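# Sort three desk items onto matching low shelves

## Task

Carry each of the three items on the desk to the top of whichever low shelf already holds items of the same kind. Items already on the shelves must remain on them, every low shelf must still be standing upright at the end, and the robot must not fall over or finish tilted.

## Robot and tools

Robot: TidyBot++, a single-arm mobile robot. The base (0.54 m long, 0.50 m wide, 0.38 m high) rolls on four powered casters. It carries one seven-joint arm with a two-finger gripper; the shoulder sits 0.12 m ahead of the base centre, 0.68 m above the floor. Segments: upper arm 0.42 m, forearm 0.31 m, hand 0.31 m to the hand point. Cameras: base_camera (fixed on the base, 644x364) and wrist_camera (fisheye on the hand, 644x476, looking along the hand). Loose objects may occasionally get nudged by outside forces.

Frames: the base frame has its origin on the floor below the base centre, x ahead, y to the left, z upward, in metres. hand_pose is reported in this frame, as the midpoint between the finger pads; the hand's own z axis runs out along the fingers and the fingers close along its y axis. base_odometry uses the base frame as it was at scene start; heading in rad, left positive, -3.142 to 3.142. It counts wheel rotation only, so slip looks like travel and drift of a few cm and degrees builds up. base_tilt is in degrees, forward and right positive.

Tool move: one action per call. Action keys are base, joints, target and speeds; cameras and blocking are not part of the action.
- base: an object with any of translate_m (forward +, -2 to 2 m), strafe_m (left +, -2 to 2 m), rotate_rad (counter-clockwise +, -6.3 to 6.3 rad). All are offsets relative to the base's axes when the command begins, not positions.
- joints: absolute angle targets by name. joint_1_rad (any angle; positive turns the arm clockwise from above, opposite to heading), joint_2_rad shoulder -2.249 to 2.249 (0 = upper arm vertical, + leans forward), joint_3_rad any angle, joint_4_rad elbow -2.579 to 2.579 (0 straight; with joint_3 at 3.14, negative bends forward), joint_5_rad any angle, joint_6_rad wrist -2.099 to 2.099, joint_7_rad any angle (hand down: + is counter-clockwise from above; 1.57 puts the fingers opening left-right), gripper_pos 0 open to 1 closed (gap about 85 x (1 - gripper_pos) mm). Done tolerances: ±0.039 for joints 1-4, ±0.095 for 5-7, ±0.03 gripper. Unlimited joints take the short way, so send steps under half a turn.
- target: one list of seven numbers [x, y, z, qw, qx, qy, qz], an absolute hand pose in the base frame, metres plus quaternion. With target, joints may only contain gripper_pos.
- speeds: caps for this action only: translate_m and strafe_m 0.05 to 0.5 m/s (give it under just one key when both move), rotate_rad 0.1 to 1.57 rad/s.
- cameras: list of base_camera, wrist_camera or all; omitted means all, [] means none.
- blocking: true/omitted waits until everything rests; false returns in about 0.5 s while motion continues.
An action may last at most 15 s; base moves time out after 14 s. Unknown keys make the call invalid; out-of-range values get it refused.

Other tools: wait(seconds 0 to 10, cameras) returns state without commanding anything, early if moves finish. stop(cameras) brakes all your running motions; braked items report stopped and may keep pressing. zoom_image(camera, region [x0, y0, x1, y1] pixels, max 504x504) enlarges part of that camera's latest image. finished_scene(scene: current scene number) ends the scene irreversibly; the goal must hold without the robot.

Result lines: base_status, joint_status, hand_status report done, moving, off_target (rested away from target, possibly still pushing), not_followed (self-collision check withheld targets; cause given), contact_stop or time_out (an unplanned stop; target dropped), torque_fault, limit_stop_at_motor_heat. move gives done or the worst status. pictures lists image order. hand_target shows where the hand would be if joints hit their targets. motor_effort gives percent of max torque, with the last action's peak in brackets. on_its_own lists uncommanded behaviour. After a refused call, or an unplanned stop, later move/wait/finished_scene calls in the same reply are skipped.

Practical rules: target solutions favour folded postures; poses low and forward close to the base are unreliable and can drive the arm into the base. After done the hand sits within about 3 cm; correct by adding (wanted - hand_pose) to the last target. To hold still, resend hand_target, not hand_pose. Loads make the arm sag; never command a held joint to its current reading. The arm ignores obstacles and will keep pushing into furniture. A downward-pointing hand reaches at most about 0.94 m high, only near the base. Closed fingertips extend about 20 mm beyond the hand point. Grip at 1: done means empty, off_target means an object is held.

Avoid: driving or turning while the arm is snagged above about 0.6 m (tipping), sideways swings or pulls with the arm stretched, reaching far out from folded over nearby furniture, knocking shelves over, dropping items or releasing them while moving, slamming, squeezing hard on something still resting on a surface, and sustained loads that overheat motors (MOTOR HOT at 60 °C, fault at 75 °C). A torque fault freezes the arm 10 s. Backing away or retracting the arm rights a leaning robot.

Each tool is called after "Call:" by a JSON object that holds its "method" and its "body".

## Session

Call:
{"method": "move", "body": {"joints": {"joint_6_rad": -2.0}}}

Scene clock: 1.37 s.
move: not_followed
base_odometry: x=+0.000 y=+0.000 heading=+0.000
base_tilt: forward=-0.5 right=+0.8
base_status: not commanded
joint_positions: joint_1_rad=+0.026 joint_2_rad=-0.303 joint_3_rad=+3.094 joint_4_rad=-2.549 joint_5_rad=+0.008 joint_6_rad=-0.937 joint_7_rad=+1.597 gripper_pos=+0.000
joint_status: joint_6_rad not_followed (moved -0.071 of -1.134)
motor_effort: joint_1_rad=+0(1) joint_2_rad=-1(3) joint_3_rad=+1(1) joint_4_rad=+14(19) joint_5_rad=+0(1) joint_6_rad=+0(3) joint_7_rad=+1(1)
hand_pose: x=+0.2255 y=-0.0001 z=+0.5758 quat_wxyz=(+0.010, +0.999, +0.025, -0.021) (m; base frame)
hand_target: x=+0.2211 y=-0.0002 z=+0.5758 quat_wxyz=(+0.010, +0.999, +0.025, -0.028) (m; base frame)
hand_status: not commanded
pictures: base_camera, wrist_camera
joint command not followed: on one or more control steps a check withheld the commanded joint targets, and the robot was not sent them on those steps. On the call's last step the targets were still withheld.
cause: the commanded joint targets, or the way to them, would bring two parts of the arm too close to each other (the joints from joint_2_rad to joint_7_rad lie between them).
camera_calibration:
wrist_camera: T_world_to_cam=[[0.0443915, -0.997474, 0.0554527, -0.0481107], [-0.998821, -0.0454051, -0.0171544, 0.299667], [0.0196289, -0.0546259, -0.998314, 0.700155], [0, 0, 0, 1]] pos_world=[0.287706, 0.00386375, 0.706783]

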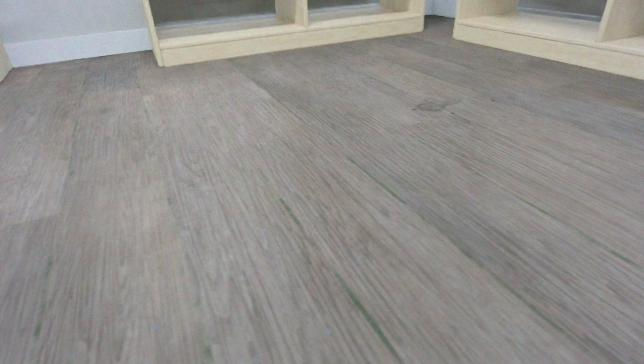

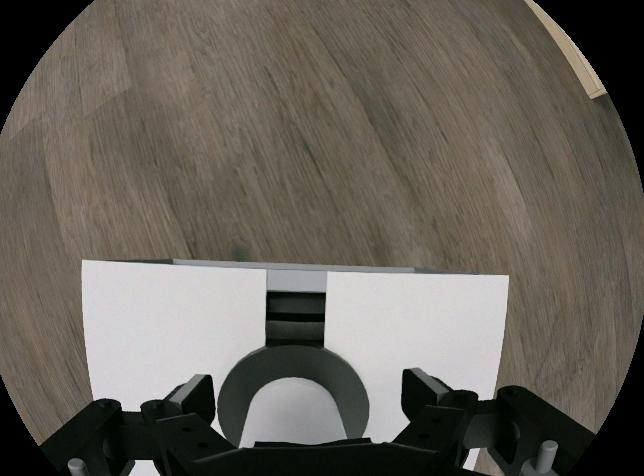

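Call:
{"method": "move", "body": {"joints": {"joint_1_rad":0,"joint_2_rad": -0.35, "joint_3_rad":3.14,"joint_4_rad": -1.5,"joint_5_rad":0, "joint_6_rad": -0.2,"joint_7_rad":1.57}}}

Scene clock: 4.57 s.
move: done
base_odometry: x=+0.000 y=+0.000 heading=+0.000
base_tilt: forward=-0.5 right=+0.7
base_status: not commanded
joint_positions: joint_1_rad=+0.015 joint_2_rad=-0.347 joint_3_rad=+3.117 joint_4_rad=-1.489 joint_5_rad=+0.008 joint_6_rad=-0.262 joint_7_rad=+1.597 gripper_pos=+0.000
joint_status: all done
motor_effort: joint_1_rad=+0(2) joint_2_rad=-8(12) joint_3_rad=+2(2) joint_4_rad=+22(24) joint_5_rad=-1(1) joint_6_rad=+8(9) joint_7_rad=+1(2)
hand_pose: x=+0.5686 y=+0.0094 z=+1.2594 quat_wxyz=(+0.013, +0.646, +0.016, +0.763) (m; base frame)
hand_target: x=+0.5654 y=+0.0023 z=+1.2736 quat_wxyz=(-0.001, +0.625, +0.000, +0.781) (m; base frame)
hand_status: not commanded
pictures: base_camera, wrist_camera
held back during your reply time, on 13 control steps: two parts of the arm were too close to each other, or the arm's last command would have brought them too close.
led back after a hold: the arm was led back toward your command in small steps, so it may still be short of it.
joint command not followed: on one or more control steps a check withheld the commanded joint targets, and the robot was not sent them on those steps.
cause: the commanded joint targets, or the way to them, would bring two parts of the arm too close to each other (the joints from joint_2_rad to joint_7_rad lie between them).
camera_calibration:
wrist_camera: T_world_to_cam=[[-0.0335568, -0.999039, 0.0282029, -0.0132056], [0.223808, -0.0350137, -0.974004, 1.16425], [0.974055, -0.0263724, 0.224768, -0.706954], [0, 0, 0, 1]] pos_world=[0.427601, 0.00892755, 1.29325]

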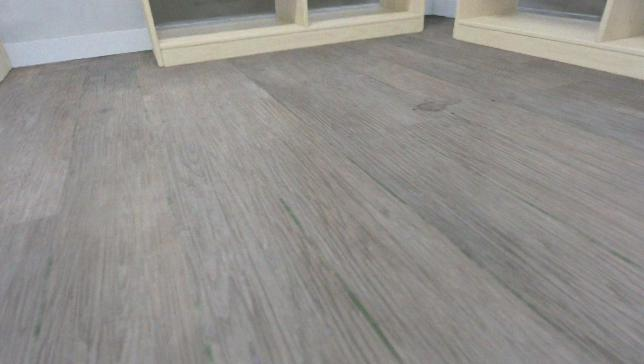

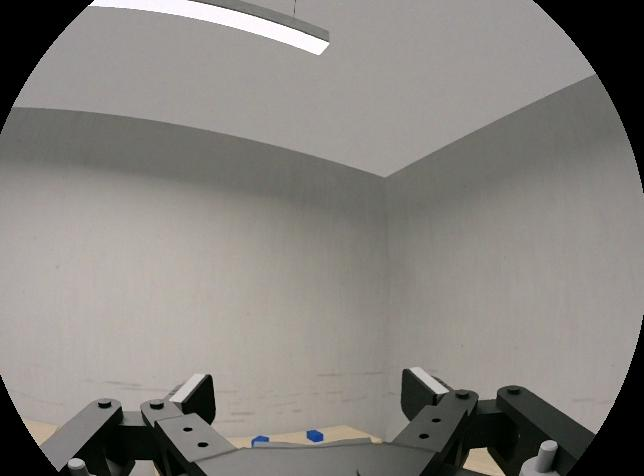

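Call:
{"method": "move", "body": {"joints": {"joint_6_rad": -1.05}, "cameras": ["wrist_camera"]}}

Call:
{"method": "move", "body": {"joints": {"joint_1_rad": -1.2}, "cameras": ["wrist_camera"]}}

Call:
{"method": "move", "body": {"joints": {"joint_1_rad": 1.2}, "cameras": ["wrist_camera"]}}

Call:
{"method": "move", "body": {"joints": {"joint_1_rad": 2.4}, "cameras": ["wrist_camera"]}}

Call:
{"method": "move", "body": {"joints": {"joint_1_rad": 3.7}, "cameras": ["wrist_camera"]}}

Scene clock: 6.43 s.
move: done
base_odometry: x=+0.000 y=+0.000 heading=+0.000
base_tilt: forward=-0.5 right=+0.8
base_status: not commanded
joint_positions: joint_1_rad=+0.015 joint_2_rad=-0.347 joint_3_rad=+3.117 joint_4_rad=-1.491 joint_5_rad=+0.008 joint_6_rad=-0.994 joint_7_rad=+1.597 gripper_pos=+0.000
joint_status: all done
motor_effort: joint_1_rad=+0(1) joint_2_rad=-7(9) joint_3_rad=+1(2) joint_4_rad=+21(23) joint_5_rad=+1(1) joint_6_rad=+7(11) joint_7_rad=+1(1)
hand_pose: x=+0.5243 y=+0.0058 z=+1.0400 quat_wxyz=(+0.012, +0.877, +0.018, +0.481) (m; base frame)
hand_target: x=+0.5133 y=+0.0021 z=+1.0223 quat_wxyz=(+0.000, +0.891, +0.000, +0.454) (m; base frame)
hand_status: not commanded
pictures: wrist_camera
camera_calibration:
wrist_camera: T_world_to_cam=[[-0.0150971, -0.998588, 0.0509296, -0.0454555], [-0.486178, -0.0371776, -0.873069, 1.22777], [0.873729, -0.0379417, -0.48493, 0.176225], [0, 0, 0, 1]] pos_world=[0.442255, 0.00694051, 1.1597]

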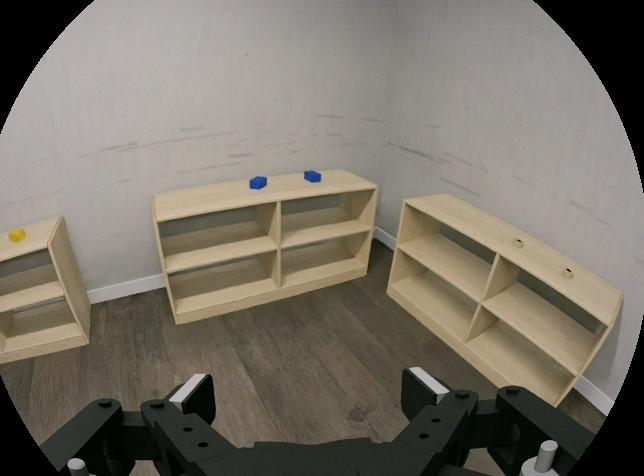

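Scene clock: 8.90 s.
move: done
base_odometry: x=+0.000 y=+0.000 heading=+0.000
base_tilt: forward=-0.5 right=+0.8
base_status: not commanded
joint_positions: joint_1_rad=-1.186 joint_2_rad=-0.347 joint_3_rad=+3.120 joint_4_rad=-1.491 joint_5_rad=+0.008 joint_6_rad=-0.994 joint_7_rad=+1.597 gripper_pos=+0.000
joint_status: all done
motor_effort: joint_1_rad=+0(2) joint_2_rad=-6(8) joint_3_rad=+1(2) joint_4_rad=+21(22) joint_5_rad=+0(1) joint_6_rad=+7(8) joint_7_rad=+0(1)
hand_pose: x=+0.2616 y=+0.3794 z=+1.0401 quat_wxyz=(-0.262, +0.714, +0.509, +0.404) (m; base frame)
hand_target: x=+0.2599 y=+0.3683 z=+1.0223 quat_wxyz=(-0.256, +0.735, +0.504, +0.374) (m; base frame)
hand_status: not commanded
pictures: wrist_camera
camera_calibration:
wrist_camera: T_world_to_cam=[[0.924523, -0.377846, 0.0498989, -0.156627], [-0.143311, -0.465964, -0.873121, 1.187], [0.353156, 0.800069, -0.484944, 0.238135], [0, 0, 0, 1]] pos_world=[0.230818, 0.303396, 1.1597]

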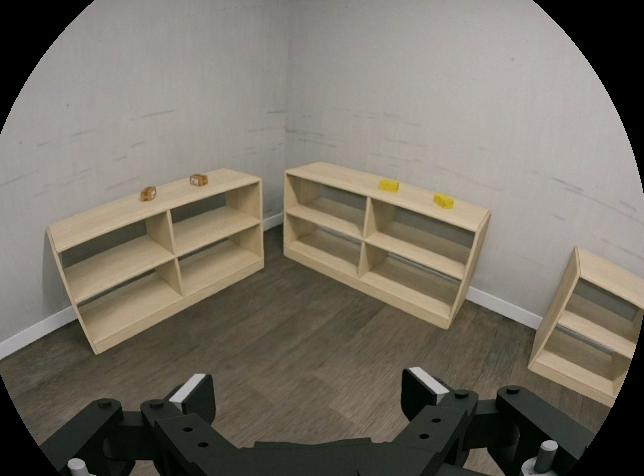

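Scene clock: 12.30 s.
move: done
base_odometry: x=+0.000 y=+0.000 heading=+0.000
base_tilt: forward=-0.6 right=+0.8
base_status: not commanded
joint_positions: joint_1_rad=+1.186 joint_2_rad=-0.347 joint_3_rad=+3.121 joint_4_rad=-1.491 joint_5_rad=+0.008 joint_6_rad=-0.994 joint_7_rad=+1.597 gripper_pos=+0.000
joint_status: all done
motor_effort: joint_1_rad=+0(3) joint_2_rad=-8(9) joint_3_rad=+1(2) joint_4_rad=+21(21) joint_5_rad=+1(1) joint_6_rad=+7(8) joint_7_rad=+1(1)
hand_pose: x=+0.2801 y=-0.3720 z=+1.0401 quat_wxyz=(+0.276, +0.739, -0.472, +0.394) (m; base frame)
hand_target: x=+0.2639 y=-0.3667 z=+1.0223 quat_wxyz=(+0.256, +0.736, -0.503, +0.375) (m; base frame)
hand_status: not commanded
pictures: wrist_camera
camera_calibration:
wrist_camera: T_world_to_cam=[[-0.927296, -0.371051, 0.0494319, 0.0641627], [-0.220502, 0.434738, -0.873144, 1.1962], [0.302491, -0.820563, -0.484949, 0.244169], [0, 0, 0, 1]] pos_world=[0.249404, -0.29587, 1.15969]

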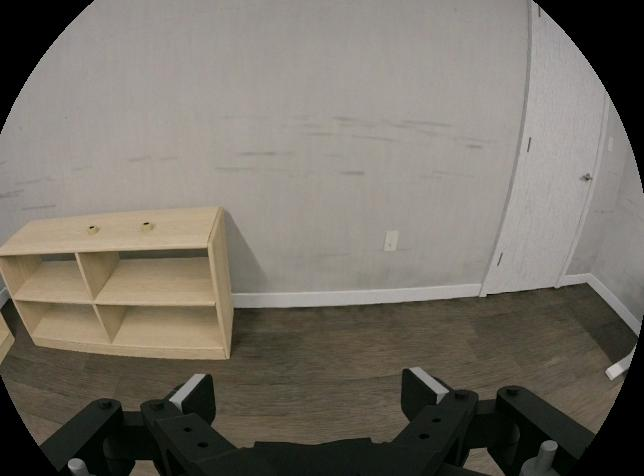

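Scene clock: 14.77 s.
move: done
base_odometry: x=+0.000 y=+0.000 heading=+0.000
base_tilt: forward=-0.5 right=+0.7
base_status: not commanded
joint_positions: joint_1_rad=+2.386 joint_2_rad=-0.347 joint_3_rad=+3.123 joint_4_rad=-1.491 joint_5_rad=+0.008 joint_6_rad=-0.994 joint_7_rad=+1.597 gripper_pos=+0.000
joint_status: all done
motor_effort: joint_1_rad=+1(2) joint_2_rad=-7(8) joint_3_rad=+1(2) joint_4_rad=+21(21) joint_5_rad=+0(1) joint_6_rad=+8(8) joint_7_rad=+1(1)
hand_pose: x=-0.1701 y=-0.2842 z=+1.0401 quat_wxyz=(+0.450, +0.343, -0.807, +0.169) (m; base frame)
hand_target: x=-0.1703 y=-0.2679 z=+1.0223 quat_wxyz=(+0.423, +0.323, -0.830, +0.165) (m; base frame)
hand_status: not commanded
pictures: wrist_camera
camera_calibration:
wrist_camera: T_world_to_cam=[[-0.680375, 0.731238, 0.0487977, 0.0351437], [0.326397, 0.361963, -0.873183, 1.13116], [-0.656167, -0.578164, -0.484944, 0.358177], [0, 0, 0, 1]] pos_world=[-0.110272, -0.228052, 1.15969]

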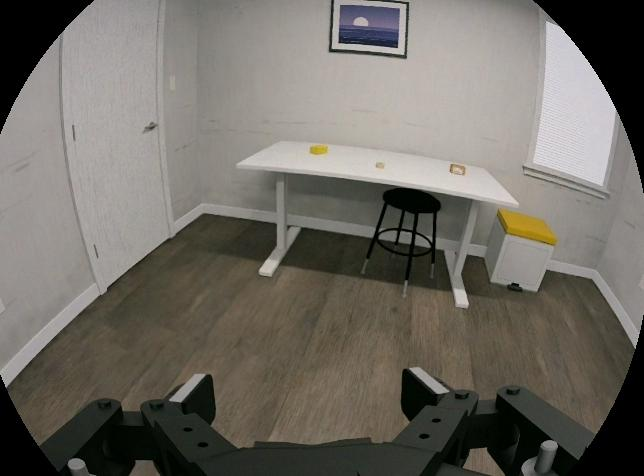

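Scene clock: 17.33 s.
move: done
base_odometry: x=+0.000 y=+0.000 heading=+0.000
base_tilt: forward=-0.5 right=+0.8
base_status: not commanded
joint_positions: joint_1_rad=+3.686 joint_2_rad=-0.347 joint_3_rad=+3.124 joint_4_rad=-1.491 joint_5_rad=+0.008 joint_6_rad=-0.994 joint_7_rad=+1.597 gripper_pos=+0.000
joint_status: all done
motor_effort: joint_1_rad=+0(2) joint_2_rad=-6(8) joint_3_rad=+1(2) joint_4_rad=+21(21) joint_5_rad=+1(1) joint_6_rad=+7(8) joint_7_rad=+1(1)
hand_pose: x=-0.2319 y=+0.2030 z=+1.0401 quat_wxyz=(+0.461, -0.216, -0.850, -0.138) (m; base frame)
hand_target: x=-0.2165 y=+0.2071 z=+1.0223 quat_wxyz=(+0.436, -0.245, -0.857, -0.125) (m; base frame)
hand_status: not commanded
pictures: wrist_camera
camera_calibration:
wrist_camera: T_world_to_cam=[[0.523464, 0.850673, 0.0483745, -0.107831], [0.435721, -0.218469, -0.873166, 1.11815], [-0.732211, 0.478149, -0.485017, 0.367302], [0, 0, 0, 1]] pos_world=[-0.161811, 0.160383, 1.15969]

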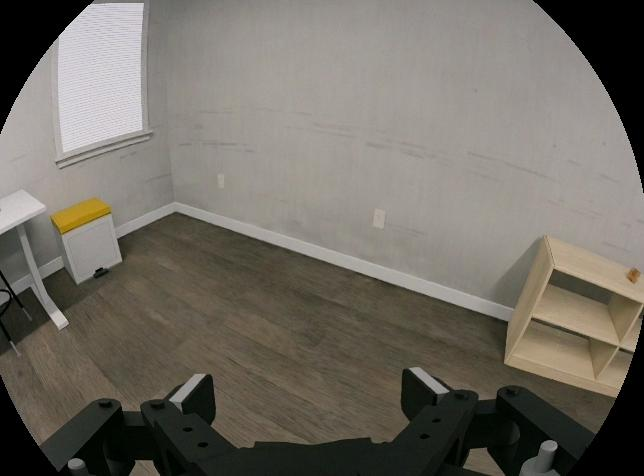

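Call:
{"method": "move", "body": {"joints": {"joint_1_rad": 0}, "base": {"rotate_rad": -2.57}, "cameras": ["wrist_camera"]}}

Call:
{"method": "move", "body": {"base": {"translate_m": 0.85}, "cameras": ["wrist_camera"]}}

Scene clock: 22.57 s.
move: done
base_odometry: x=+0.000 y=+0.000 heading=-2.569
base_tilt: forward=-0.5 right=+0.8
base_status: done
joint_positions: joint_1_rad=+6.269 joint_2_rad=-0.347 joint_3_rad=+3.128 joint_4_rad=-1.491 joint_5_rad=+0.008 joint_6_rad=-0.994 joint_7_rad=+1.597 gripper_pos=+0.000
joint_status: all done
motor_effort: joint_1_rad=+1(2) joint_2_rad=-7(11) joint_3_rad=+1(3) joint_4_rad=+21(22) joint_5_rad=+0(2) joint_6_rad=+7(8) joint_7_rad=+1(1)
hand_pose: x=+0.5243 y=+0.0119 z=+1.0401 quat_wxyz=(-0.006, -0.876, -0.025, -0.481) (m; base frame)
hand_target: x=+0.5133 y=+0.0021 z=+1.0223 quat_wxyz=(+0.000, -0.891, +0.000, -0.454) (m; base frame)
hand_status: not commanded
pictures: wrist_camera
camera_calibration:
wrist_camera: T_world_to_cam=[[0.00348004, -0.998881, 0.04716, -0.0451154], [-0.485428, -0.0429185, -0.873222, 1.22781], [0.874269, -0.019854, -0.485035, 0.176088], [0, 0, 0, 1]] pos_world=[0.442222, 0.0111269, 1.15969]

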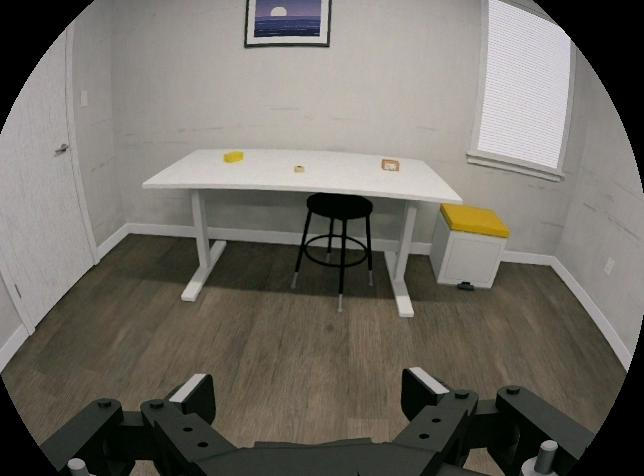

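Scene clock: 25.37 s.
move: done
base_odometry: x=-0.714 y=-0.461 heading=-2.570
base_tilt: forward=-0.6 right=+0.8
base_status: done
joint_positions: joint_1_rad=+6.270 joint_2_rad=-0.347 joint_3_rad=+3.128 joint_4_rad=-1.491 joint_5_rad=+0.008 joint_6_rad=-0.995 joint_7_rad=+1.597 gripper_pos=+0.000
joint_status: not commanded
motor_effort: joint_1_rad=+1(1) joint_2_rad=-7(10) joint_3_rad=+1(2) joint_4_rad=+21(22) joint_5_rad=+0(1) joint_6_rad=+7(8) joint_7_rad=+1(1)
hand_pose: x=+0.5241 y=+0.0114 z=+1.0400 quat_wxyz=(-0.006, -0.877, -0.024, -0.481) (m; base frame)
hand_target: x=+0.5133 y=+0.0021 z=+1.0223 quat_wxyz=(+0.000, -0.891, +0.000, -0.454) (m; base frame)
hand_status: not commanded
pictures: wrist_camera
camera_calibration:
wrist_camera: T_world_to_cam=[[0.0022482, -0.998884, 0.0471829, -0.0449958], [-0.485858, -0.0423308, -0.873012, 1.22768], [0.874035, -0.0209615, -0.485411, 0.176723], [0, 0, 0, 1]] pos_world=[0.442118, 0.0107275, 1.15969]

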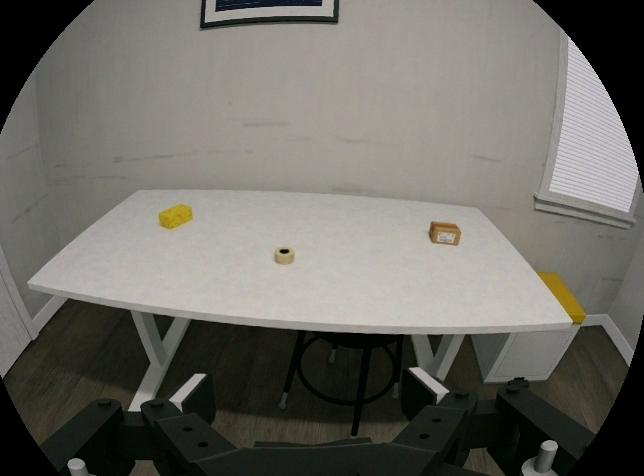

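Call:
{"method": "zoom_image", "body": {"camera": "wrist_camera", "region": [400, 200, 490, 270]}}

Call:
{"method": "zoom_image", "body": {"camera": "wrist_camera", "region": [130, 180, 310, 290]}}

Scaled by 5.600.

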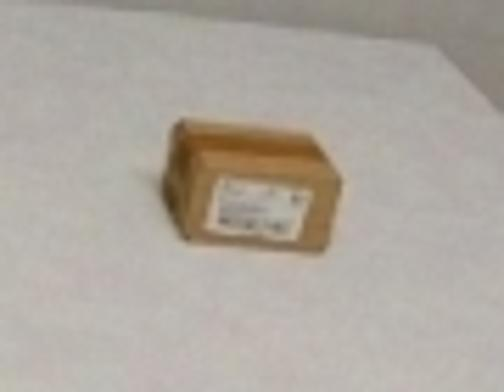

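Scaled by 2.800.

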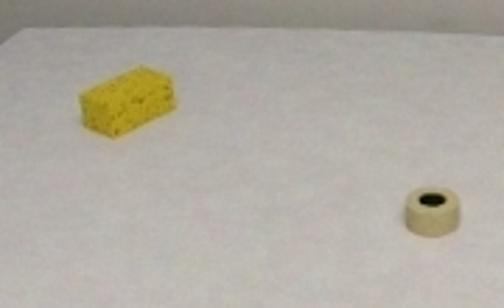

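Call:
{"method": "move", "body": {"base": {"translate_m": 0.58, "strafe_m": 0.05}, "speeds": {"translate_m": 0.3}, "cameras": ["base_camera"]}}

Call:
{"method": "move", "body": {"target": [0.5, 0.01, 0.90, 0, 1, 0, 0], "cameras": ["wrist_camera"]}}

Scene clock: 29.60 s.
move: done
base_odometry: x=-1.176 y=-0.817 heading=-2.570
base_tilt: forward=-0.5 right=+0.8
base_status: done
joint_positions: joint_1_rad=+6.270 joint_2_rad=-0.348 joint_3_rad=+3.128 joint_4_rad=-1.491 joint_5_rad=+0.008 joint_6_rad=-0.995 joint_7_rad=+1.597 gripper_pos=+0.000
joint_status: not commanded
motor_effort: joint_1_rad=+0(1) joint_2_rad=-7(10) joint_3_rad=+1(2) joint_4_rad=+21(22) joint_5_rad=+1(1) joint_6_rad=+7(8) joint_7_rad=+1(1)
hand_pose: x=+0.5239 y=+0.0113 z=+1.0402 quat_wxyz=(-0.006, -0.876, -0.024, -0.481) (m; base frame)
hand_target: x=+0.5133 y=+0.0021 z=+1.0223 quat_wxyz=(+0.000, -0.891, +0.000, -0.454) (m; base frame)
hand_status: not commanded
pictures: base_camera

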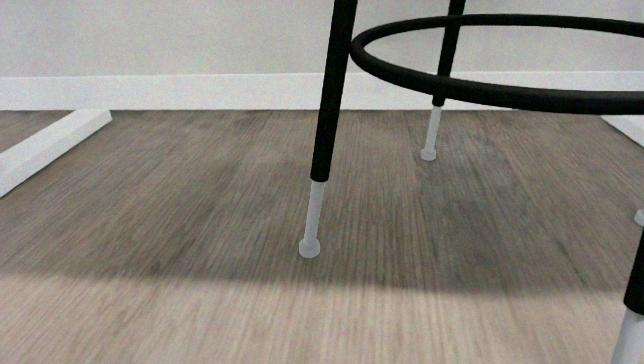

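Scene clock: 31.80 s.
move: done
base_odometry: x=-1.176 y=-0.817 heading=-2.570
base_tilt: forward=-0.5 right=+0.8
base_status: not commanded
joint_positions: joint_1_rad=+6.256 joint_2_rad=+0.202 joint_3_rad=+3.147 joint_4_rad=-0.982 joint_5_rad=+0.008 joint_6_rad=-1.891 joint_7_rad=+1.597 gripper_pos=+0.000
joint_status: not commanded
motor_effort: joint_1_rad=+0(1) joint_2_rad=-23(25) joint_3_rad=+1(1) joint_4_rad=+17(21) joint_5_rad=+1(1) joint_6_rad=+1(8) joint_7_rad=+1(1)
hand_pose: x=+0.5154 y=+0.0082 z=+0.9017 quat_wxyz=(-0.004, -0.999, -0.023, -0.033) (m; base frame)
hand_target: x=+0.5000 y=+0.0100 z=+0.9000 quat_wxyz=(+0.000, -1.000, +0.000, +0.000) (m; base frame)
hand_status: done (0.016 m and 4.6 deg from the pose sent, 0.142 m and 57.6 deg at the start)
pictures: wrist_camera
camera_calibration:
wrist_camera: T_world_to_cam=[[0.0360608, -0.998309, 0.0455859, -0.0576249], [-0.991289, -0.0415148, -0.124993, 0.688507], [0.126675, -0.0406814, -0.99111, 0.958436], [0, 0, 0, 1]] pos_world=[0.563178, 0.0100464, 1.0386]

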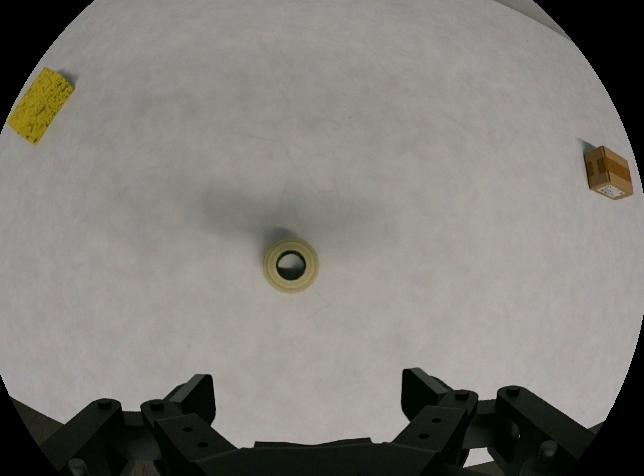

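Call:
{"method": "move", "body": {"target": [0.573, 0.018, 0.83, 0, 1, 0, 0], "cameras": ["wrist_camera"]}}

Scene clock: 33.27 s.
move: done
base_odometry: x=-1.175 y=-0.817 heading=-2.570
base_tilt: forward=-0.5 right=+0.8
base_status: not commanded
joint_positions: joint_1_rad=+6.244 joint_2_rad=+0.356 joint_3_rad=+3.147 joint_4_rad=-0.992 joint_5_rad=+0.008 joint_6_rad=-1.829 joint_7_rad=+1.596 gripper_pos=+0.000
joint_status: not commanded
motor_effort: joint_1_rad=+1(1) joint_2_rad=-28(32) joint_3_rad=+0(1) joint_4_rad=+18(19) joint_5_rad=+0(1) joint_6_rad=-1(1) joint_7_rad=+1(1)
hand_pose: x=+0.5609 y=+0.0144 z=+0.8347 quat_wxyz=(-0.005, -0.999, -0.028, +0.018) (m; base frame)
hand_target: x=+0.5730 y=+0.0180 z=+0.8300 quat_wxyz=(+0.000, -1.000, +0.000, +0.000) (m; base frame)
hand_status: done (0.013 m and 3.9 deg from the pose sent, 0.093 m and 4.6 deg at the start)
pictures: wrist_camera
camera_calibration:
wrist_camera: T_world_to_cam=[[0.050727, -0.997692, 0.0451307, -0.0579542], [-0.998361, -0.051856, -0.0242069, 0.645585], [0.0264913, -0.0438288, -0.998688, 0.949152], [0, 0, 0, 1]] pos_world=[0.622322, 0.0172572, 0.96615]

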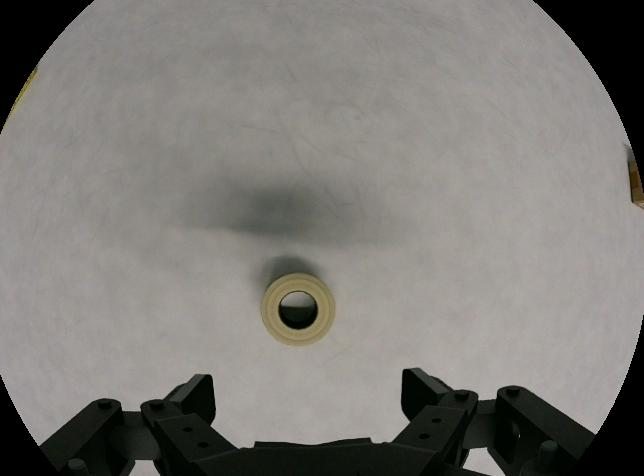

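Call:
{"method": "move", "body": {"target": [0.6, 0.018, 0.80, 0, 1, 0, 0], "cameras": ["wrist_camera"]}}

Call:
{"method": "zoom_image", "body": {"camera": "wrist_camera", "region": [150, 220, 470, 476]}}

Scene clock: 34.53 s.
move: done
base_odometry: x=-1.175 y=-0.817 heading=-2.570
base_tilt: forward=-0.5 right=+0.8
base_status: not commanded
joint_positions: joint_1_rad=+6.244 joint_2_rad=+0.405 joint_3_rad=+3.148 joint_4_rad=-0.994 joint_5_rad=+0.008 joint_6_rad=-1.774 joint_7_rad=+1.596 gripper_pos=+0.000
joint_status: not commanded
motor_effort: joint_1_rad=+0(1) joint_2_rad=-29(33) joint_3_rad=+1(1) joint_4_rad=+18(18) joint_5_rad=+0(1) joint_6_rad=+0(1) joint_7_rad=+1(1)
hand_pose: x=+0.5845 y=+0.0150 z=+0.8111 quat_wxyz=(-0.005, -0.999, -0.028, +0.016) (m; base frame)
hand_target: x=+0.6000 y=+0.0180 z=+0.8000 quat_wxyz=(+0.000, -1.000, +0.000, +0.000) (m; base frame)
hand_status: done (0.019 m and 3.8 deg from the pose sent, 0.052 m and 3.9 deg at the start)
pictures: wrist_camera
camera_calibration:
wrist_camera: T_world_to_cam=[[0.0506468, -0.997669, 0.0457256, -0.0578755], [-0.998257, -0.0519591, -0.0279804, 0.671506], [0.030291, -0.0442288, -0.998562, 0.922645], [0, 0, 0, 1]] pos_world=[0.645319, 0.0179576, 0.942754]

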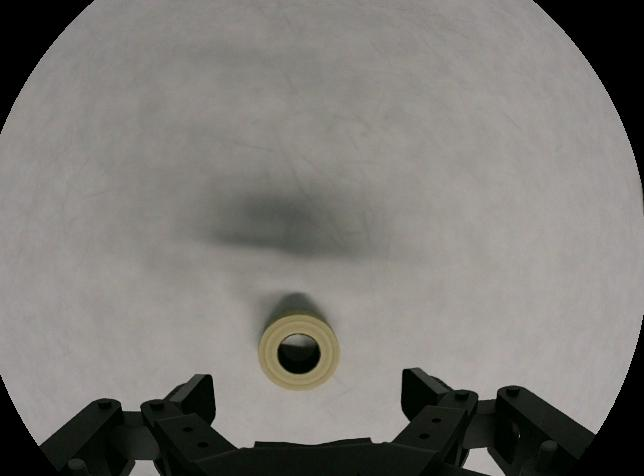

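Scaled by 1.575.

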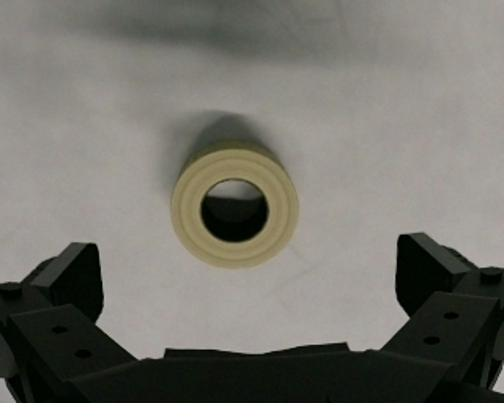

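Call:
{"method": "move", "body": {"target": [0.617, 0.019, 0.771, 0, 1, 0, 0], "cameras": ["wrist_camera"]}}

Scene clock: 35.77 s.
move: done
base_odometry: x=-1.175 y=-0.817 heading=-2.570
base_tilt: forward=-0.5 right=+0.8
base_status: not commanded
joint_positions: joint_1_rad=+6.244 joint_2_rad=+0.443 joint_3_rad=+3.148 joint_4_rad=-1.024 joint_5_rad=+0.008 joint_6_rad=-1.702 joint_7_rad=+1.596 gripper_pos=+0.000
joint_status: not commanded
motor_effort: joint_1_rad=+0(1) joint_2_rad=-32(34) joint_3_rad=+0(1) joint_4_rad=+18(19) joint_5_rad=+0(1) joint_6_rad=+0(1) joint_7_rad=+1(1)
hand_pose: x=+0.6031 y=+0.0156 z=+0.7834 quat_wxyz=(-0.005, -0.999, -0.029, +0.014) (m; base frame)
hand_target: x=+0.6170 y=+0.0190 z=+0.7710 quat_wxyz=(+0.000, -1.000, +0.000, +0.000) (m; base frame)
hand_status: done (0.019 m and 3.7 deg from the pose sent, 0.052 m and 3.8 deg at the start)
pictures: wrist_camera
camera_calibration:
wrist_camera: T_world_to_cam=[[0.0510685, -0.997629, 0.046129, -0.0575905], [-0.99811, -0.0525652, -0.0318365, 0.692377], [0.0341858, -0.044416, -0.998428, 0.89196], [0, 0, 0, 1]] pos_world=[0.663517, 0.0185583, 0.915257]

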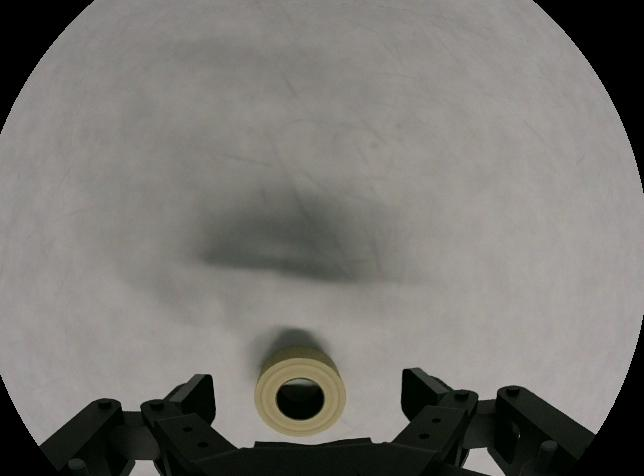

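Call:
{"method": "move", "body": {"target": [0.619, 0.019, 0.760, 0, 1, 0, 0], "cameras": []}}

Call:
{"method": "move", "body": {"joints": {"gripper_pos": 0.62}, "cameras": ["wrist_camera"]}}

Scene clock: 36.80 s.
move: done
base_odometry: x=-1.175 y=-0.817 heading=-2.570
base_tilt: forward=-0.5 right=+0.8
base_status: not commanded
joint_positions: joint_1_rad=+6.244 joint_2_rad=+0.445 joint_3_rad=+3.148 joint_4_rad=-1.055 joint_5_rad=+0.008 joint_6_rad=-1.670 joint_7_rad=+1.596 gripper_pos=+0.000
joint_status: not commanded
motor_effort: joint_1_rad=+0(1) joint_2_rad=-32(33) joint_3_rad=+1(1) joint_4_rad=+18(18) joint_5_rad=+0(1) joint_6_rad=+0(1) joint_7_rad=+1(1)
hand_pose: x=+0.6046 y=+0.0156 z=+0.7726 quat_wxyz=(-0.005, -0.999, -0.029, +0.014) (m; base frame)
hand_target: x=+0.6190 y=+0.0190 z=+0.7600 quat_wxyz=(+0.000, -1.000, +0.000, +0.000) (m; base frame)
hand_status: done (0.019 m and 3.7 deg from the pose sent, 0.028 m and 3.7 deg at the start)
pictures: none
No camera images: "cameras" was empty.

Scene clock: 37.70 s.
move: done
base_odometry: x=-1.175 y=-0.817 heading=-2.570
base_tilt: forward=-0.6 right=+0.7
base_status: not commanded
joint_positions: joint_1_rad=+6.244 joint_2_rad=+0.445 joint_3_rad=+3.148 joint_4_rad=-1.055 joint_5_rad=+0.008 joint_6_rad=-1.670 joint_7_rad=+1.596 gripper_pos=+0.620
joint_status: all done
motor_effort: joint_1_rad=+0(1) joint_2_rad=-31(33) joint_3_rad=+0(1) joint_4_rad=+18(18) joint_5_rad=+0(1) joint_6_rad=+0(1) joint_7_rad=+0(1)
hand_pose: x=+0.6046 y=+0.0156 z=+0.7726 quat_wxyz=(-0.005, -0.999, -0.029, +0.014) (m; base frame)
hand_target: x=+0.6190 y=+0.0190 z=+0.7600 quat_wxyz=(+0.000, -1.000, +0.000, +0.000) (m; base frame)
hand_status: not commanded
pictures: wrist_camera
camera_calibration:
wrist_camera: T_world_to_cam=[[0.0514092, -0.997614, 0.0460835, -0.0572552], [-0.998126, -0.0528594, -0.0308222, 0.692733], [0.0331846, -0.0444126, -0.998462, 0.881723], [0, 0, 0, 1]] pos_world=[0.665119, 0.0186585, 0.904357]

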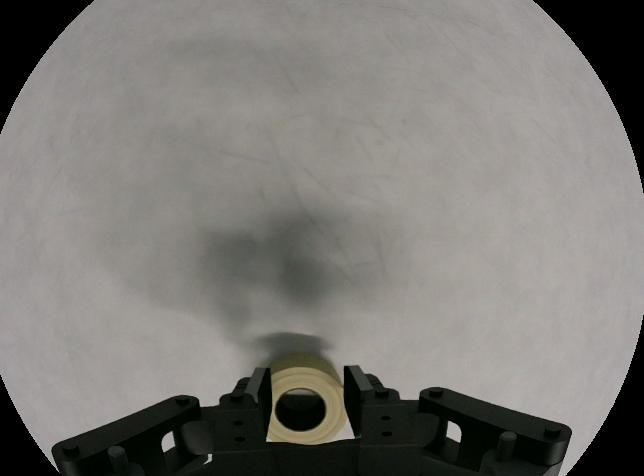

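Call:
{"method": "move", "body": {"joints": {"gripper_pos": 0.8}, "cameras": []}}

Call:
{"method": "move", "body": {"target": [0.60, 0.019, 0.86, 0, 1, 0, 0], "cameras": ["wrist_camera"]}}

Scene clock: 38.53 s.
move: done
base_odometry: x=-1.175 y=-0.817 heading=-2.570
base_tilt: forward=-0.5 right=+0.8
base_status: not commanded
joint_positions: joint_1_rad=+6.244 joint_2_rad=+0.445 joint_3_rad=+3.148 joint_4_rad=-1.055 joint_5_rad=+0.008 joint_6_rad=-1.670 joint_7_rad=+1.596 gripper_pos=+0.800
joint_status: all done
motor_effort: joint_1_rad=+0(1) joint_2_rad=-31(32) joint_3_rad=+0(1) joint_4_rad=+18(18) joint_5_rad=+0(1) joint_6_rad=+1(1) joint_7_rad=+1(1)
hand_pose: x=+0.6046 y=+0.0156 z=+0.7726 quat_wxyz=(-0.005, -0.999, -0.029, +0.014) (m; base frame)
hand_target: x=+0.6190 y=+0.0190 z=+0.7600 quat_wxyz=(+0.000, -1.000, +0.000, +0.000) (m; base frame)
hand_status: not commanded
pictures: none
No camera images: "cameras" was empty.

Scene clock: 40.00 s.
move: done
base_odometry: x=-1.175 y=-0.817 heading=-2.570
base_tilt: forward=-0.5 right=+0.7
base_status: not commanded
joint_positions: joint_1_rad=+6.244 joint_2_rad=+0.446 joint_3_rad=+3.156 joint_4_rad=-0.751 joint_5_rad=+0.008 joint_6_rad=-1.873 joint_7_rad=+1.596 gripper_pos=+0.800
joint_status: not commanded
motor_effort: joint_1_rad=+1(1) joint_2_rad=-31(34) joint_3_rad=+0(1) joint_4_rad=+17(19) joint_5_rad=+0(1) joint_6_rad=+1(1) joint_7_rad=+1(1)
hand_pose: x=+0.6151 y=+0.0132 z=+0.8658 quat_wxyz=(-0.007, -0.999, -0.024, -0.036) (m; base frame)
hand_target: x=+0.6000 y=+0.0190 z=+0.8600 quat_wxyz=(+0.000, -1.000, +0.000, +0.000) (m; base frame)
hand_status: done (0.017 m and 5.0 deg from the pose sent, 0.088 m and 3.7 deg at the start)
pictures: wrist_camera
camera_calibration:
wrist_camera: T_world_to_cam=[[0.0379367, -0.997989, 0.0507721, -0.0602251], [-0.990476, -0.0442835, -0.130369, 0.787338], [0.132355, -0.0453428, -0.990165, 0.906234], [0, 0, 0, 1]] pos_world=[0.662179, 0.0158531, 1.00302]

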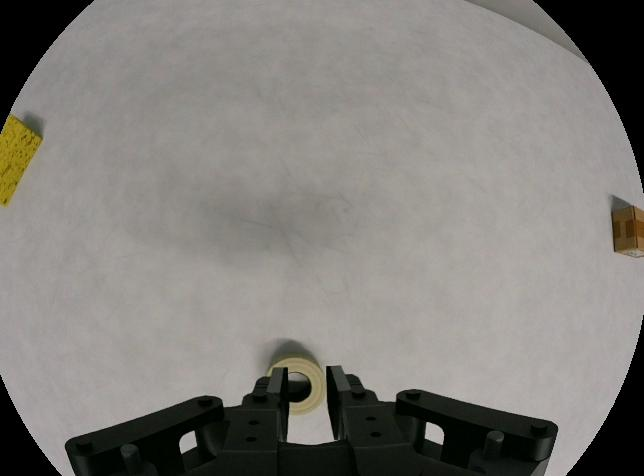

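Call:
{"method": "move", "body": {"joints": {"gripper_pos": 0.1}, "target": [0.585, 0.019, 0.80, 0, 1, 0, 0], "cameras": ["wrist_camera"]}}

Call:
{"method": "move", "body": {"target": [0.605, 0.018, 0.745, 0, 1, 0, 0], "cameras": ["wrist_camera"]}}

Scene clock: 42.47 s.
move: done
base_odometry: x=-1.175 y=-0.817 heading=-2.570
base_tilt: forward=-0.5 right=+0.8
base_status: not commanded
joint_positions: joint_1_rad=+6.244 joint_2_rad=+0.394 joint_3_rad=+3.156 joint_4_rad=-1.052 joint_5_rad=+0.008 joint_6_rad=-1.757 joint_7_rad=+1.595 gripper_pos=+0.100
joint_status: all done
motor_effort: joint_1_rad=+1(1) joint_2_rad=-29(32) joint_3_rad=+0(1) joint_4_rad=+17(18) joint_5_rad=+0(1) joint_6_rad=+0(1) joint_7_rad=+1(1)
hand_pose: x=+0.5734 y=+0.0114 z=+0.7984 quat_wxyz=(-0.007, -0.999, -0.025, +0.031) (m; base frame)
hand_target: x=+0.5850 y=+0.0190 z=+0.8000 quat_wxyz=(+0.000, -1.000, +0.000, +0.000) (m; base frame)
hand_status: done (0.014 m and 4.6 deg from the pose sent, 0.073 m and 5.0 deg at the start)
pictures: wrist_camera
camera_calibration:
wrist_camera: T_world_to_cam=[[0.0442907, -0.997846, 0.0483845, -0.05875], [-0.999019, -0.0442256, 0.00241532, 0.635994], [-0.000270283, -0.048444, -0.998826, 0.92793], [0, 0, 0, 1]] pos_world=[0.638223, 0.0144563, 0.928147]

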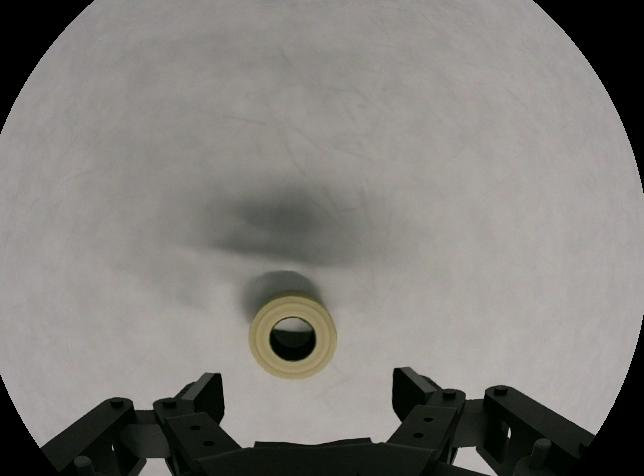

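Scene clock: 43.70 s.
move: done
base_odometry: x=-1.175 y=-0.817 heading=-2.570
base_tilt: forward=-0.5 right=+0.8
base_status: not commanded
joint_positions: joint_1_rad=+6.244 joint_2_rad=+0.412 joint_3_rad=+3.156 joint_4_rad=-1.161 joint_5_rad=+0.008 joint_6_rad=-1.606 joint_7_rad=+1.595 gripper_pos=+0.100
joint_status: not commanded
motor_effort: joint_1_rad=+0(1) joint_2_rad=-30(33) joint_3_rad=+0(1) joint_4_rad=+18(19) joint_5_rad=+0(1) joint_6_rad=-1(1) joint_7_rad=+1(1)
hand_pose: x=+0.5903 y=+0.0116 z=+0.7555 quat_wxyz=(-0.007, -0.999, -0.025, +0.019) (m; base frame)
hand_target: x=+0.6050 y=+0.0180 z=+0.7450 quat_wxyz=(+0.000, -1.000, +0.000, +0.000) (m; base frame)
hand_status: done (0.019 m and 3.7 deg from the pose sent, 0.062 m and 4.6 deg at the start)
pictures: wrist_camera
camera_calibration:
wrist_camera: T_world_to_cam=[[0.044501, -0.997799, 0.0491615, -0.0579846], [-0.998718, -0.0456226, -0.021933, 0.671284], [0.0241276, -0.0481225, -0.99855, 0.870451], [0, 0, 0, 1]] pos_world=[0.652002, 0.014657, 0.886763]

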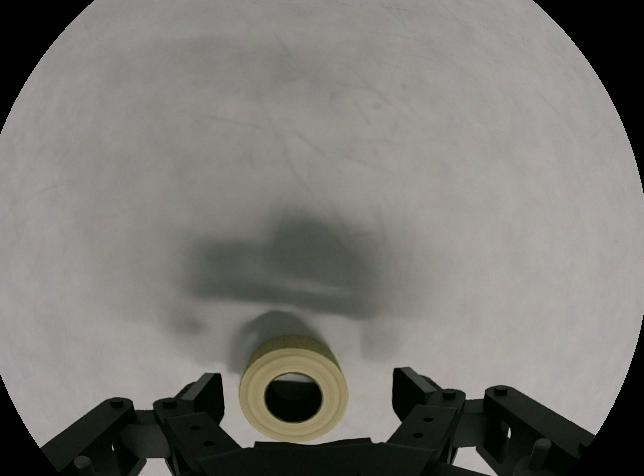

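Call:
{"method": "move", "body": {"target": [0.607, 0.025, 0.728, 0, 1, 0, 0], "cameras": ["wrist_camera"]}}

Call:
{"method": "move", "body": {"joints": {"gripper_pos": 0.55}, "cameras": ["wrist_camera"]}}

Scene clock: 44.80 s.
move: done
base_odometry: x=-1.175 y=-0.817 heading=-2.570
base_tilt: forward=-0.5 right=+0.8
base_status: not commanded
joint_positions: joint_1_rad=+6.233 joint_2_rad=+0.416 joint_3_rad=+3.156 joint_4_rad=-1.203 joint_5_rad=+0.008 joint_6_rad=-1.553 joint_7_rad=+1.583 gripper_pos=+0.100
joint_status: not commanded
motor_effort: joint_1_rad=+1(1) joint_2_rad=-31(33) joint_3_rad=+0(1) joint_4_rad=+18(19) joint_5_rad=+0(1) joint_6_rad=+0(1) joint_7_rad=+1(1)
hand_pose: x=+0.5935 y=+0.0168 z=+0.7403 quat_wxyz=(-0.007, -1.000, -0.025, +0.015) (m; base frame)
hand_target: x=+0.6070 y=+0.0250 z=+0.7280 quat_wxyz=(+0.000, -1.000, +0.000, +0.000) (m; base frame)
hand_status: done (0.020 m and 3.4 deg from the pose sent, 0.035 m and 3.7 deg at the start)
pictures: wrist_camera
camera_calibration:
wrist_camera: T_world_to_cam=[[0.0431405, -0.997834, 0.0496665, -0.051816], [-0.998578, -0.044625, -0.0291801, 0.679586], [0.0313332, -0.048337, -0.99834, 0.850978], [0, 0, 0, 1]] pos_world=[0.654191, 0.0197565, 0.871969]

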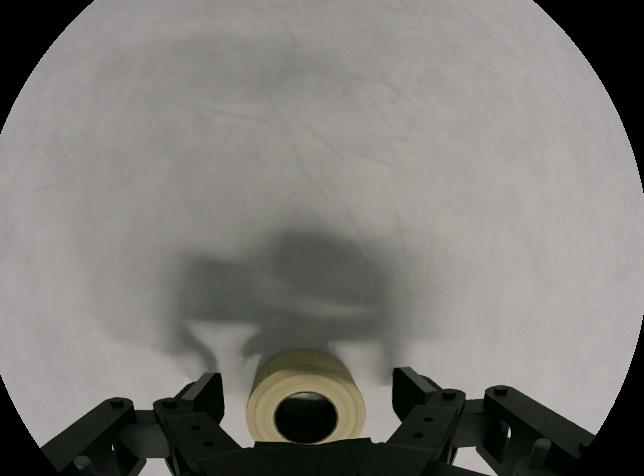

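Scene clock: 45.60 s.
move: off_target
base_odometry: x=-1.175 y=-0.817 heading=-2.570
base_tilt: forward=-0.5 right=+0.7
base_status: not commanded
joint_positions: joint_1_rad=+6.233 joint_2_rad=+0.414 joint_3_rad=+3.156 joint_4_rad=-1.203 joint_5_rad=+0.008 joint_6_rad=-1.552 joint_7_rad=+1.583 gripper_pos=+0.495
joint_status: gripper_pos off_target (ended at +0.495, target +0.550)
motor_effort: joint_1_rad=+1(1) joint_2_rad=-30(32) joint_3_rad=+0(1) joint_4_rad=+17(18) joint_5_rad=+1(1) joint_6_rad=+1(1) joint_7_rad=+1(1)
hand_pose: x=+0.5935 y=+0.0168 z=+0.7414 quat_wxyz=(-0.007, -1.000, -0.025, +0.014) (m; base frame)
hand_target: x=+0.6070 y=+0.0250 z=+0.7280 quat_wxyz=(+0.000, -1.000, +0.000, +0.000) (m; base frame)
hand_status: not commanded
pictures: wrist_camera
camera_calibration:
wrist_camera: T_world_to_cam=[[0.0430916, -0.997834, 0.049695, -0.0518606], [-0.998481, -0.0447221, -0.0321787, 0.681879], [0.0343314, -0.0482329, -0.998246, 0.850243], [0, 0, 0, 1]] pos_world=[0.653888, 0.0197565, 0.87327]

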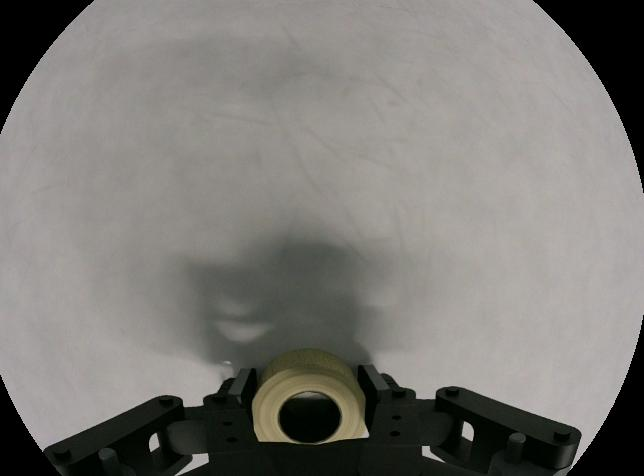

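Call:
{"method": "move", "body": {"joints": {"gripper_pos": 0.8}, "target": [0.607, 0.025, 0.74, 0, 1, 0, 0], "cameras": []}}

Call:
{"method": "move", "body": {"target": [0.54, 0.02, 0.88, 0, 1, 0, 0], "cameras": ["wrist_camera"]}}

Scene clock: 46.53 s.
move: off_target
base_odometry: x=-1.175 y=-0.817 heading=-2.570
base_tilt: forward=-0.5 right=+0.8
base_status: not commanded
joint_positions: joint_1_rad=+6.233 joint_2_rad=+0.416 joint_3_rad=+3.156 joint_4_rad=-1.191 joint_5_rad=+0.008 joint_6_rad=-1.552 joint_7_rad=+1.583 gripper_pos=+0.495
joint_status: gripper_pos off_target (ended at +0.495, target +0.800)
motor_effort: joint_1_rad=+0(1) joint_2_rad=-31(33) joint_3_rad=+0(1) joint_4_rad=+18(19) joint_5_rad=-1(1) joint_6_rad=+0(1) joint_7_rad=+1(1)
hand_pose: x=+0.5975 y=+0.0170 z=+0.7439 quat_wxyz=(-0.007, -1.000, -0.025, +0.009) (m; base frame)
hand_target: x=+0.6070 y=+0.0250 z=+0.7400 quat_wxyz=(+0.000, -1.000, +0.000, +0.000) (m; base frame)
hand_status: done (0.013 m and 3.1 deg from the pose sent, 0.016 m and 3.3 deg at the start)
pictures: none
No camera images: "cameras" was empty.

Scene clock: 47.90 s.
move: done
base_odometry: x=-1.175 y=-0.817 heading=-2.570
base_tilt: forward=-0.5 right=+0.8
base_status: not commanded
joint_positions: joint_1_rad=+6.233 joint_2_rad=+0.305 joint_3_rad=+3.156 joint_4_rad=-0.922 joint_5_rad=+0.008 joint_6_rad=-1.856 joint_7_rad=+1.583 gripper_pos=+0.495
joint_status: not commanded
motor_effort: joint_1_rad=+1(1) joint_2_rad=-27(34) joint_3_rad=+0(1) joint_4_rad=+18(19) joint_5_rad=+0(1) joint_6_rad=+1(1) joint_7_rad=+1(1)
hand_pose: x=+0.5594 y=+0.0159 z=+0.8780 quat_wxyz=(-0.006, -0.999, -0.023, -0.029) (m; base frame)
hand_target: x=+0.5400 y=+0.0200 z=+0.8800 quat_wxyz=(+0.000, -1.000, +0.000, +0.000) (m; base frame)
hand_status: done (0.020 m and 4.3 deg from the pose sent, 0.148 m and 3.1 deg at the start)
pictures: wrist_camera
camera_calibration:
wrist_camera: T_world_to_cam=[[0.0365262, -0.998173, 0.0481269, -0.0530269], [-0.992236, -0.041954, -0.117082, 0.723101], [0.118887, -0.0434767, -0.991955, 0.934813], [0, 0, 0, 1]] pos_world=[0.608287, 0.0180495, 1.01451]

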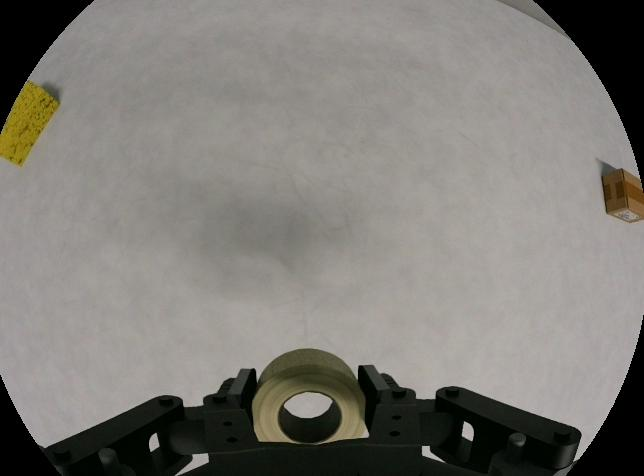

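Call:
{"method": "move", "body": {"base": {"translate_m": -0.6}, "cameras": []}}

Call:
{"method": "move", "body": {"joints": {"joint_1_rad":0,"joint_2_rad": -0.35, "joint_3_rad":3.14,"joint_4_rad": -1.5,"joint_5_rad":0, "joint_6_rad": -1.2,"joint_7_rad":1.57}, "base": {"rotate_rad": 1.57}, "cameras": []}}

Call:
{"method": "move", "body": {"base": {"translate_m": 0.768, "strafe_m":1.9}, "cameras": ["wrist_camera"]}}

Scene clock: 51.57 s.
move: done
base_odometry: x=-0.670 y=-0.492 heading=-2.570
base_tilt: forward=-0.5 right=+0.8
base_status: done
joint_positions: joint_1_rad=+6.230 joint_2_rad=+0.299 joint_3_rad=+3.157 joint_4_rad=-0.922 joint_5_rad=+0.008 joint_6_rad=-1.867 joint_7_rad=+1.583 gripper_pos=+0.495
joint_status: not commanded
motor_effort: joint_1_rad=+0(2) joint_2_rad=-26(32) joint_3_rad=+0(1) joint_4_rad=+18(19) joint_5_rad=+0(1) joint_6_rad=+0(2) joint_7_rad=+1(1)
hand_pose: x=+0.5546 y=+0.0167 z=+0.8809 quat_wxyz=(-0.006, -0.999, -0.024, -0.027) (m; base frame)
hand_target: x=+0.5400 y=+0.0200 z=+0.8800 quat_wxyz=(+0.000, -1.000, +0.000, +0.000) (m; base frame)
hand_status: not commanded
pictures: none
No camera images: "cameras" was empty.

Scene clock: 54.03 s.
move: done
base_odometry: x=-0.670 y=-0.492 heading=-1.002
base_tilt: forward=-0.5 right=+0.8
base_status: done
joint_positions: joint_1_rad=+6.269 joint_2_rad=-0.335 joint_3_rad=+3.149 joint_4_rad=-1.477 joint_5_rad=+0.008 joint_6_rad=-1.268 joint_7_rad=+1.583 gripper_pos=+0.495
joint_status: all done
motor_effort: joint_1_rad=+0(4) joint_2_rad=-7(29) joint_3_rad=+1(4) joint_4_rad=+20(22) joint_5_rad=+1(2) joint_6_rad=+6(7) joint_7_rad=+1(2)
hand_pose: x=+0.4746 y=+0.0010 z=+0.9781 quat_wxyz=(-0.004, -0.934, -0.009, -0.358) (m; base frame)
hand_target: x=+0.4831 y=+0.0021 z=+0.9867 quat_wxyz=(+0.000, -0.923, +0.000, -0.386) (m; base frame)
hand_status: not commanded
pictures: none
No camera images: "cameras" was empty.

Scene clock: 59.43 s.
move: done
base_odometry: x=+1.344 y=-0.115 heading=-1.000
base_tilt: forward=-0.5 right=+0.7
base_status: done
joint_positions: joint_1_rad=+6.271 joint_2_rad=-0.336 joint_3_rad=+3.148 joint_4_rad=-1.478 joint_5_rad=+0.008 joint_6_rad=-1.265 joint_7_rad=+1.583 gripper_pos=+0.495
joint_status: not commanded
motor_effort: joint_1_rad=+0(1) joint_2_rad=-7(8) joint_3_rad=+1(3) joint_4_rad=+21(21) joint_5_rad=+0(1) joint_6_rad=+6(7) joint_7_rad=+1(1)
hand_pose: x=+0.4748 y=+0.0002 z=+0.9788 quat_wxyz=(-0.004, -0.933, -0.008, -0.359) (m; base frame)
hand_target: x=+0.4831 y=+0.0021 z=+0.9867 quat_wxyz=(+0.000, -0.923, +0.000, -0.386) (m; base frame)
hand_status: not commanded
pictures: wrist_camera
camera_calibration:
wrist_camera: T_world_to_cam=[[-0.0185841, -0.999218, 0.0349061, -0.0312809], [-0.700851, -0.01188, -0.713209, 1.09544], [0.713066, -0.0377183, -0.700082, 0.47633], [0, 0, 0, 1]] pos_world=[0.427504, -0.00027621, 1.11584]

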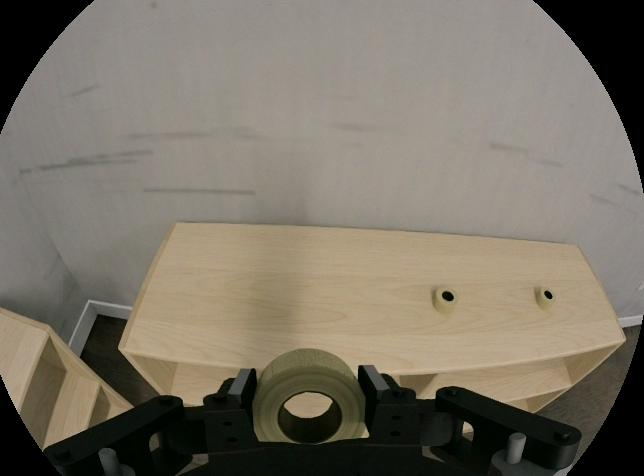

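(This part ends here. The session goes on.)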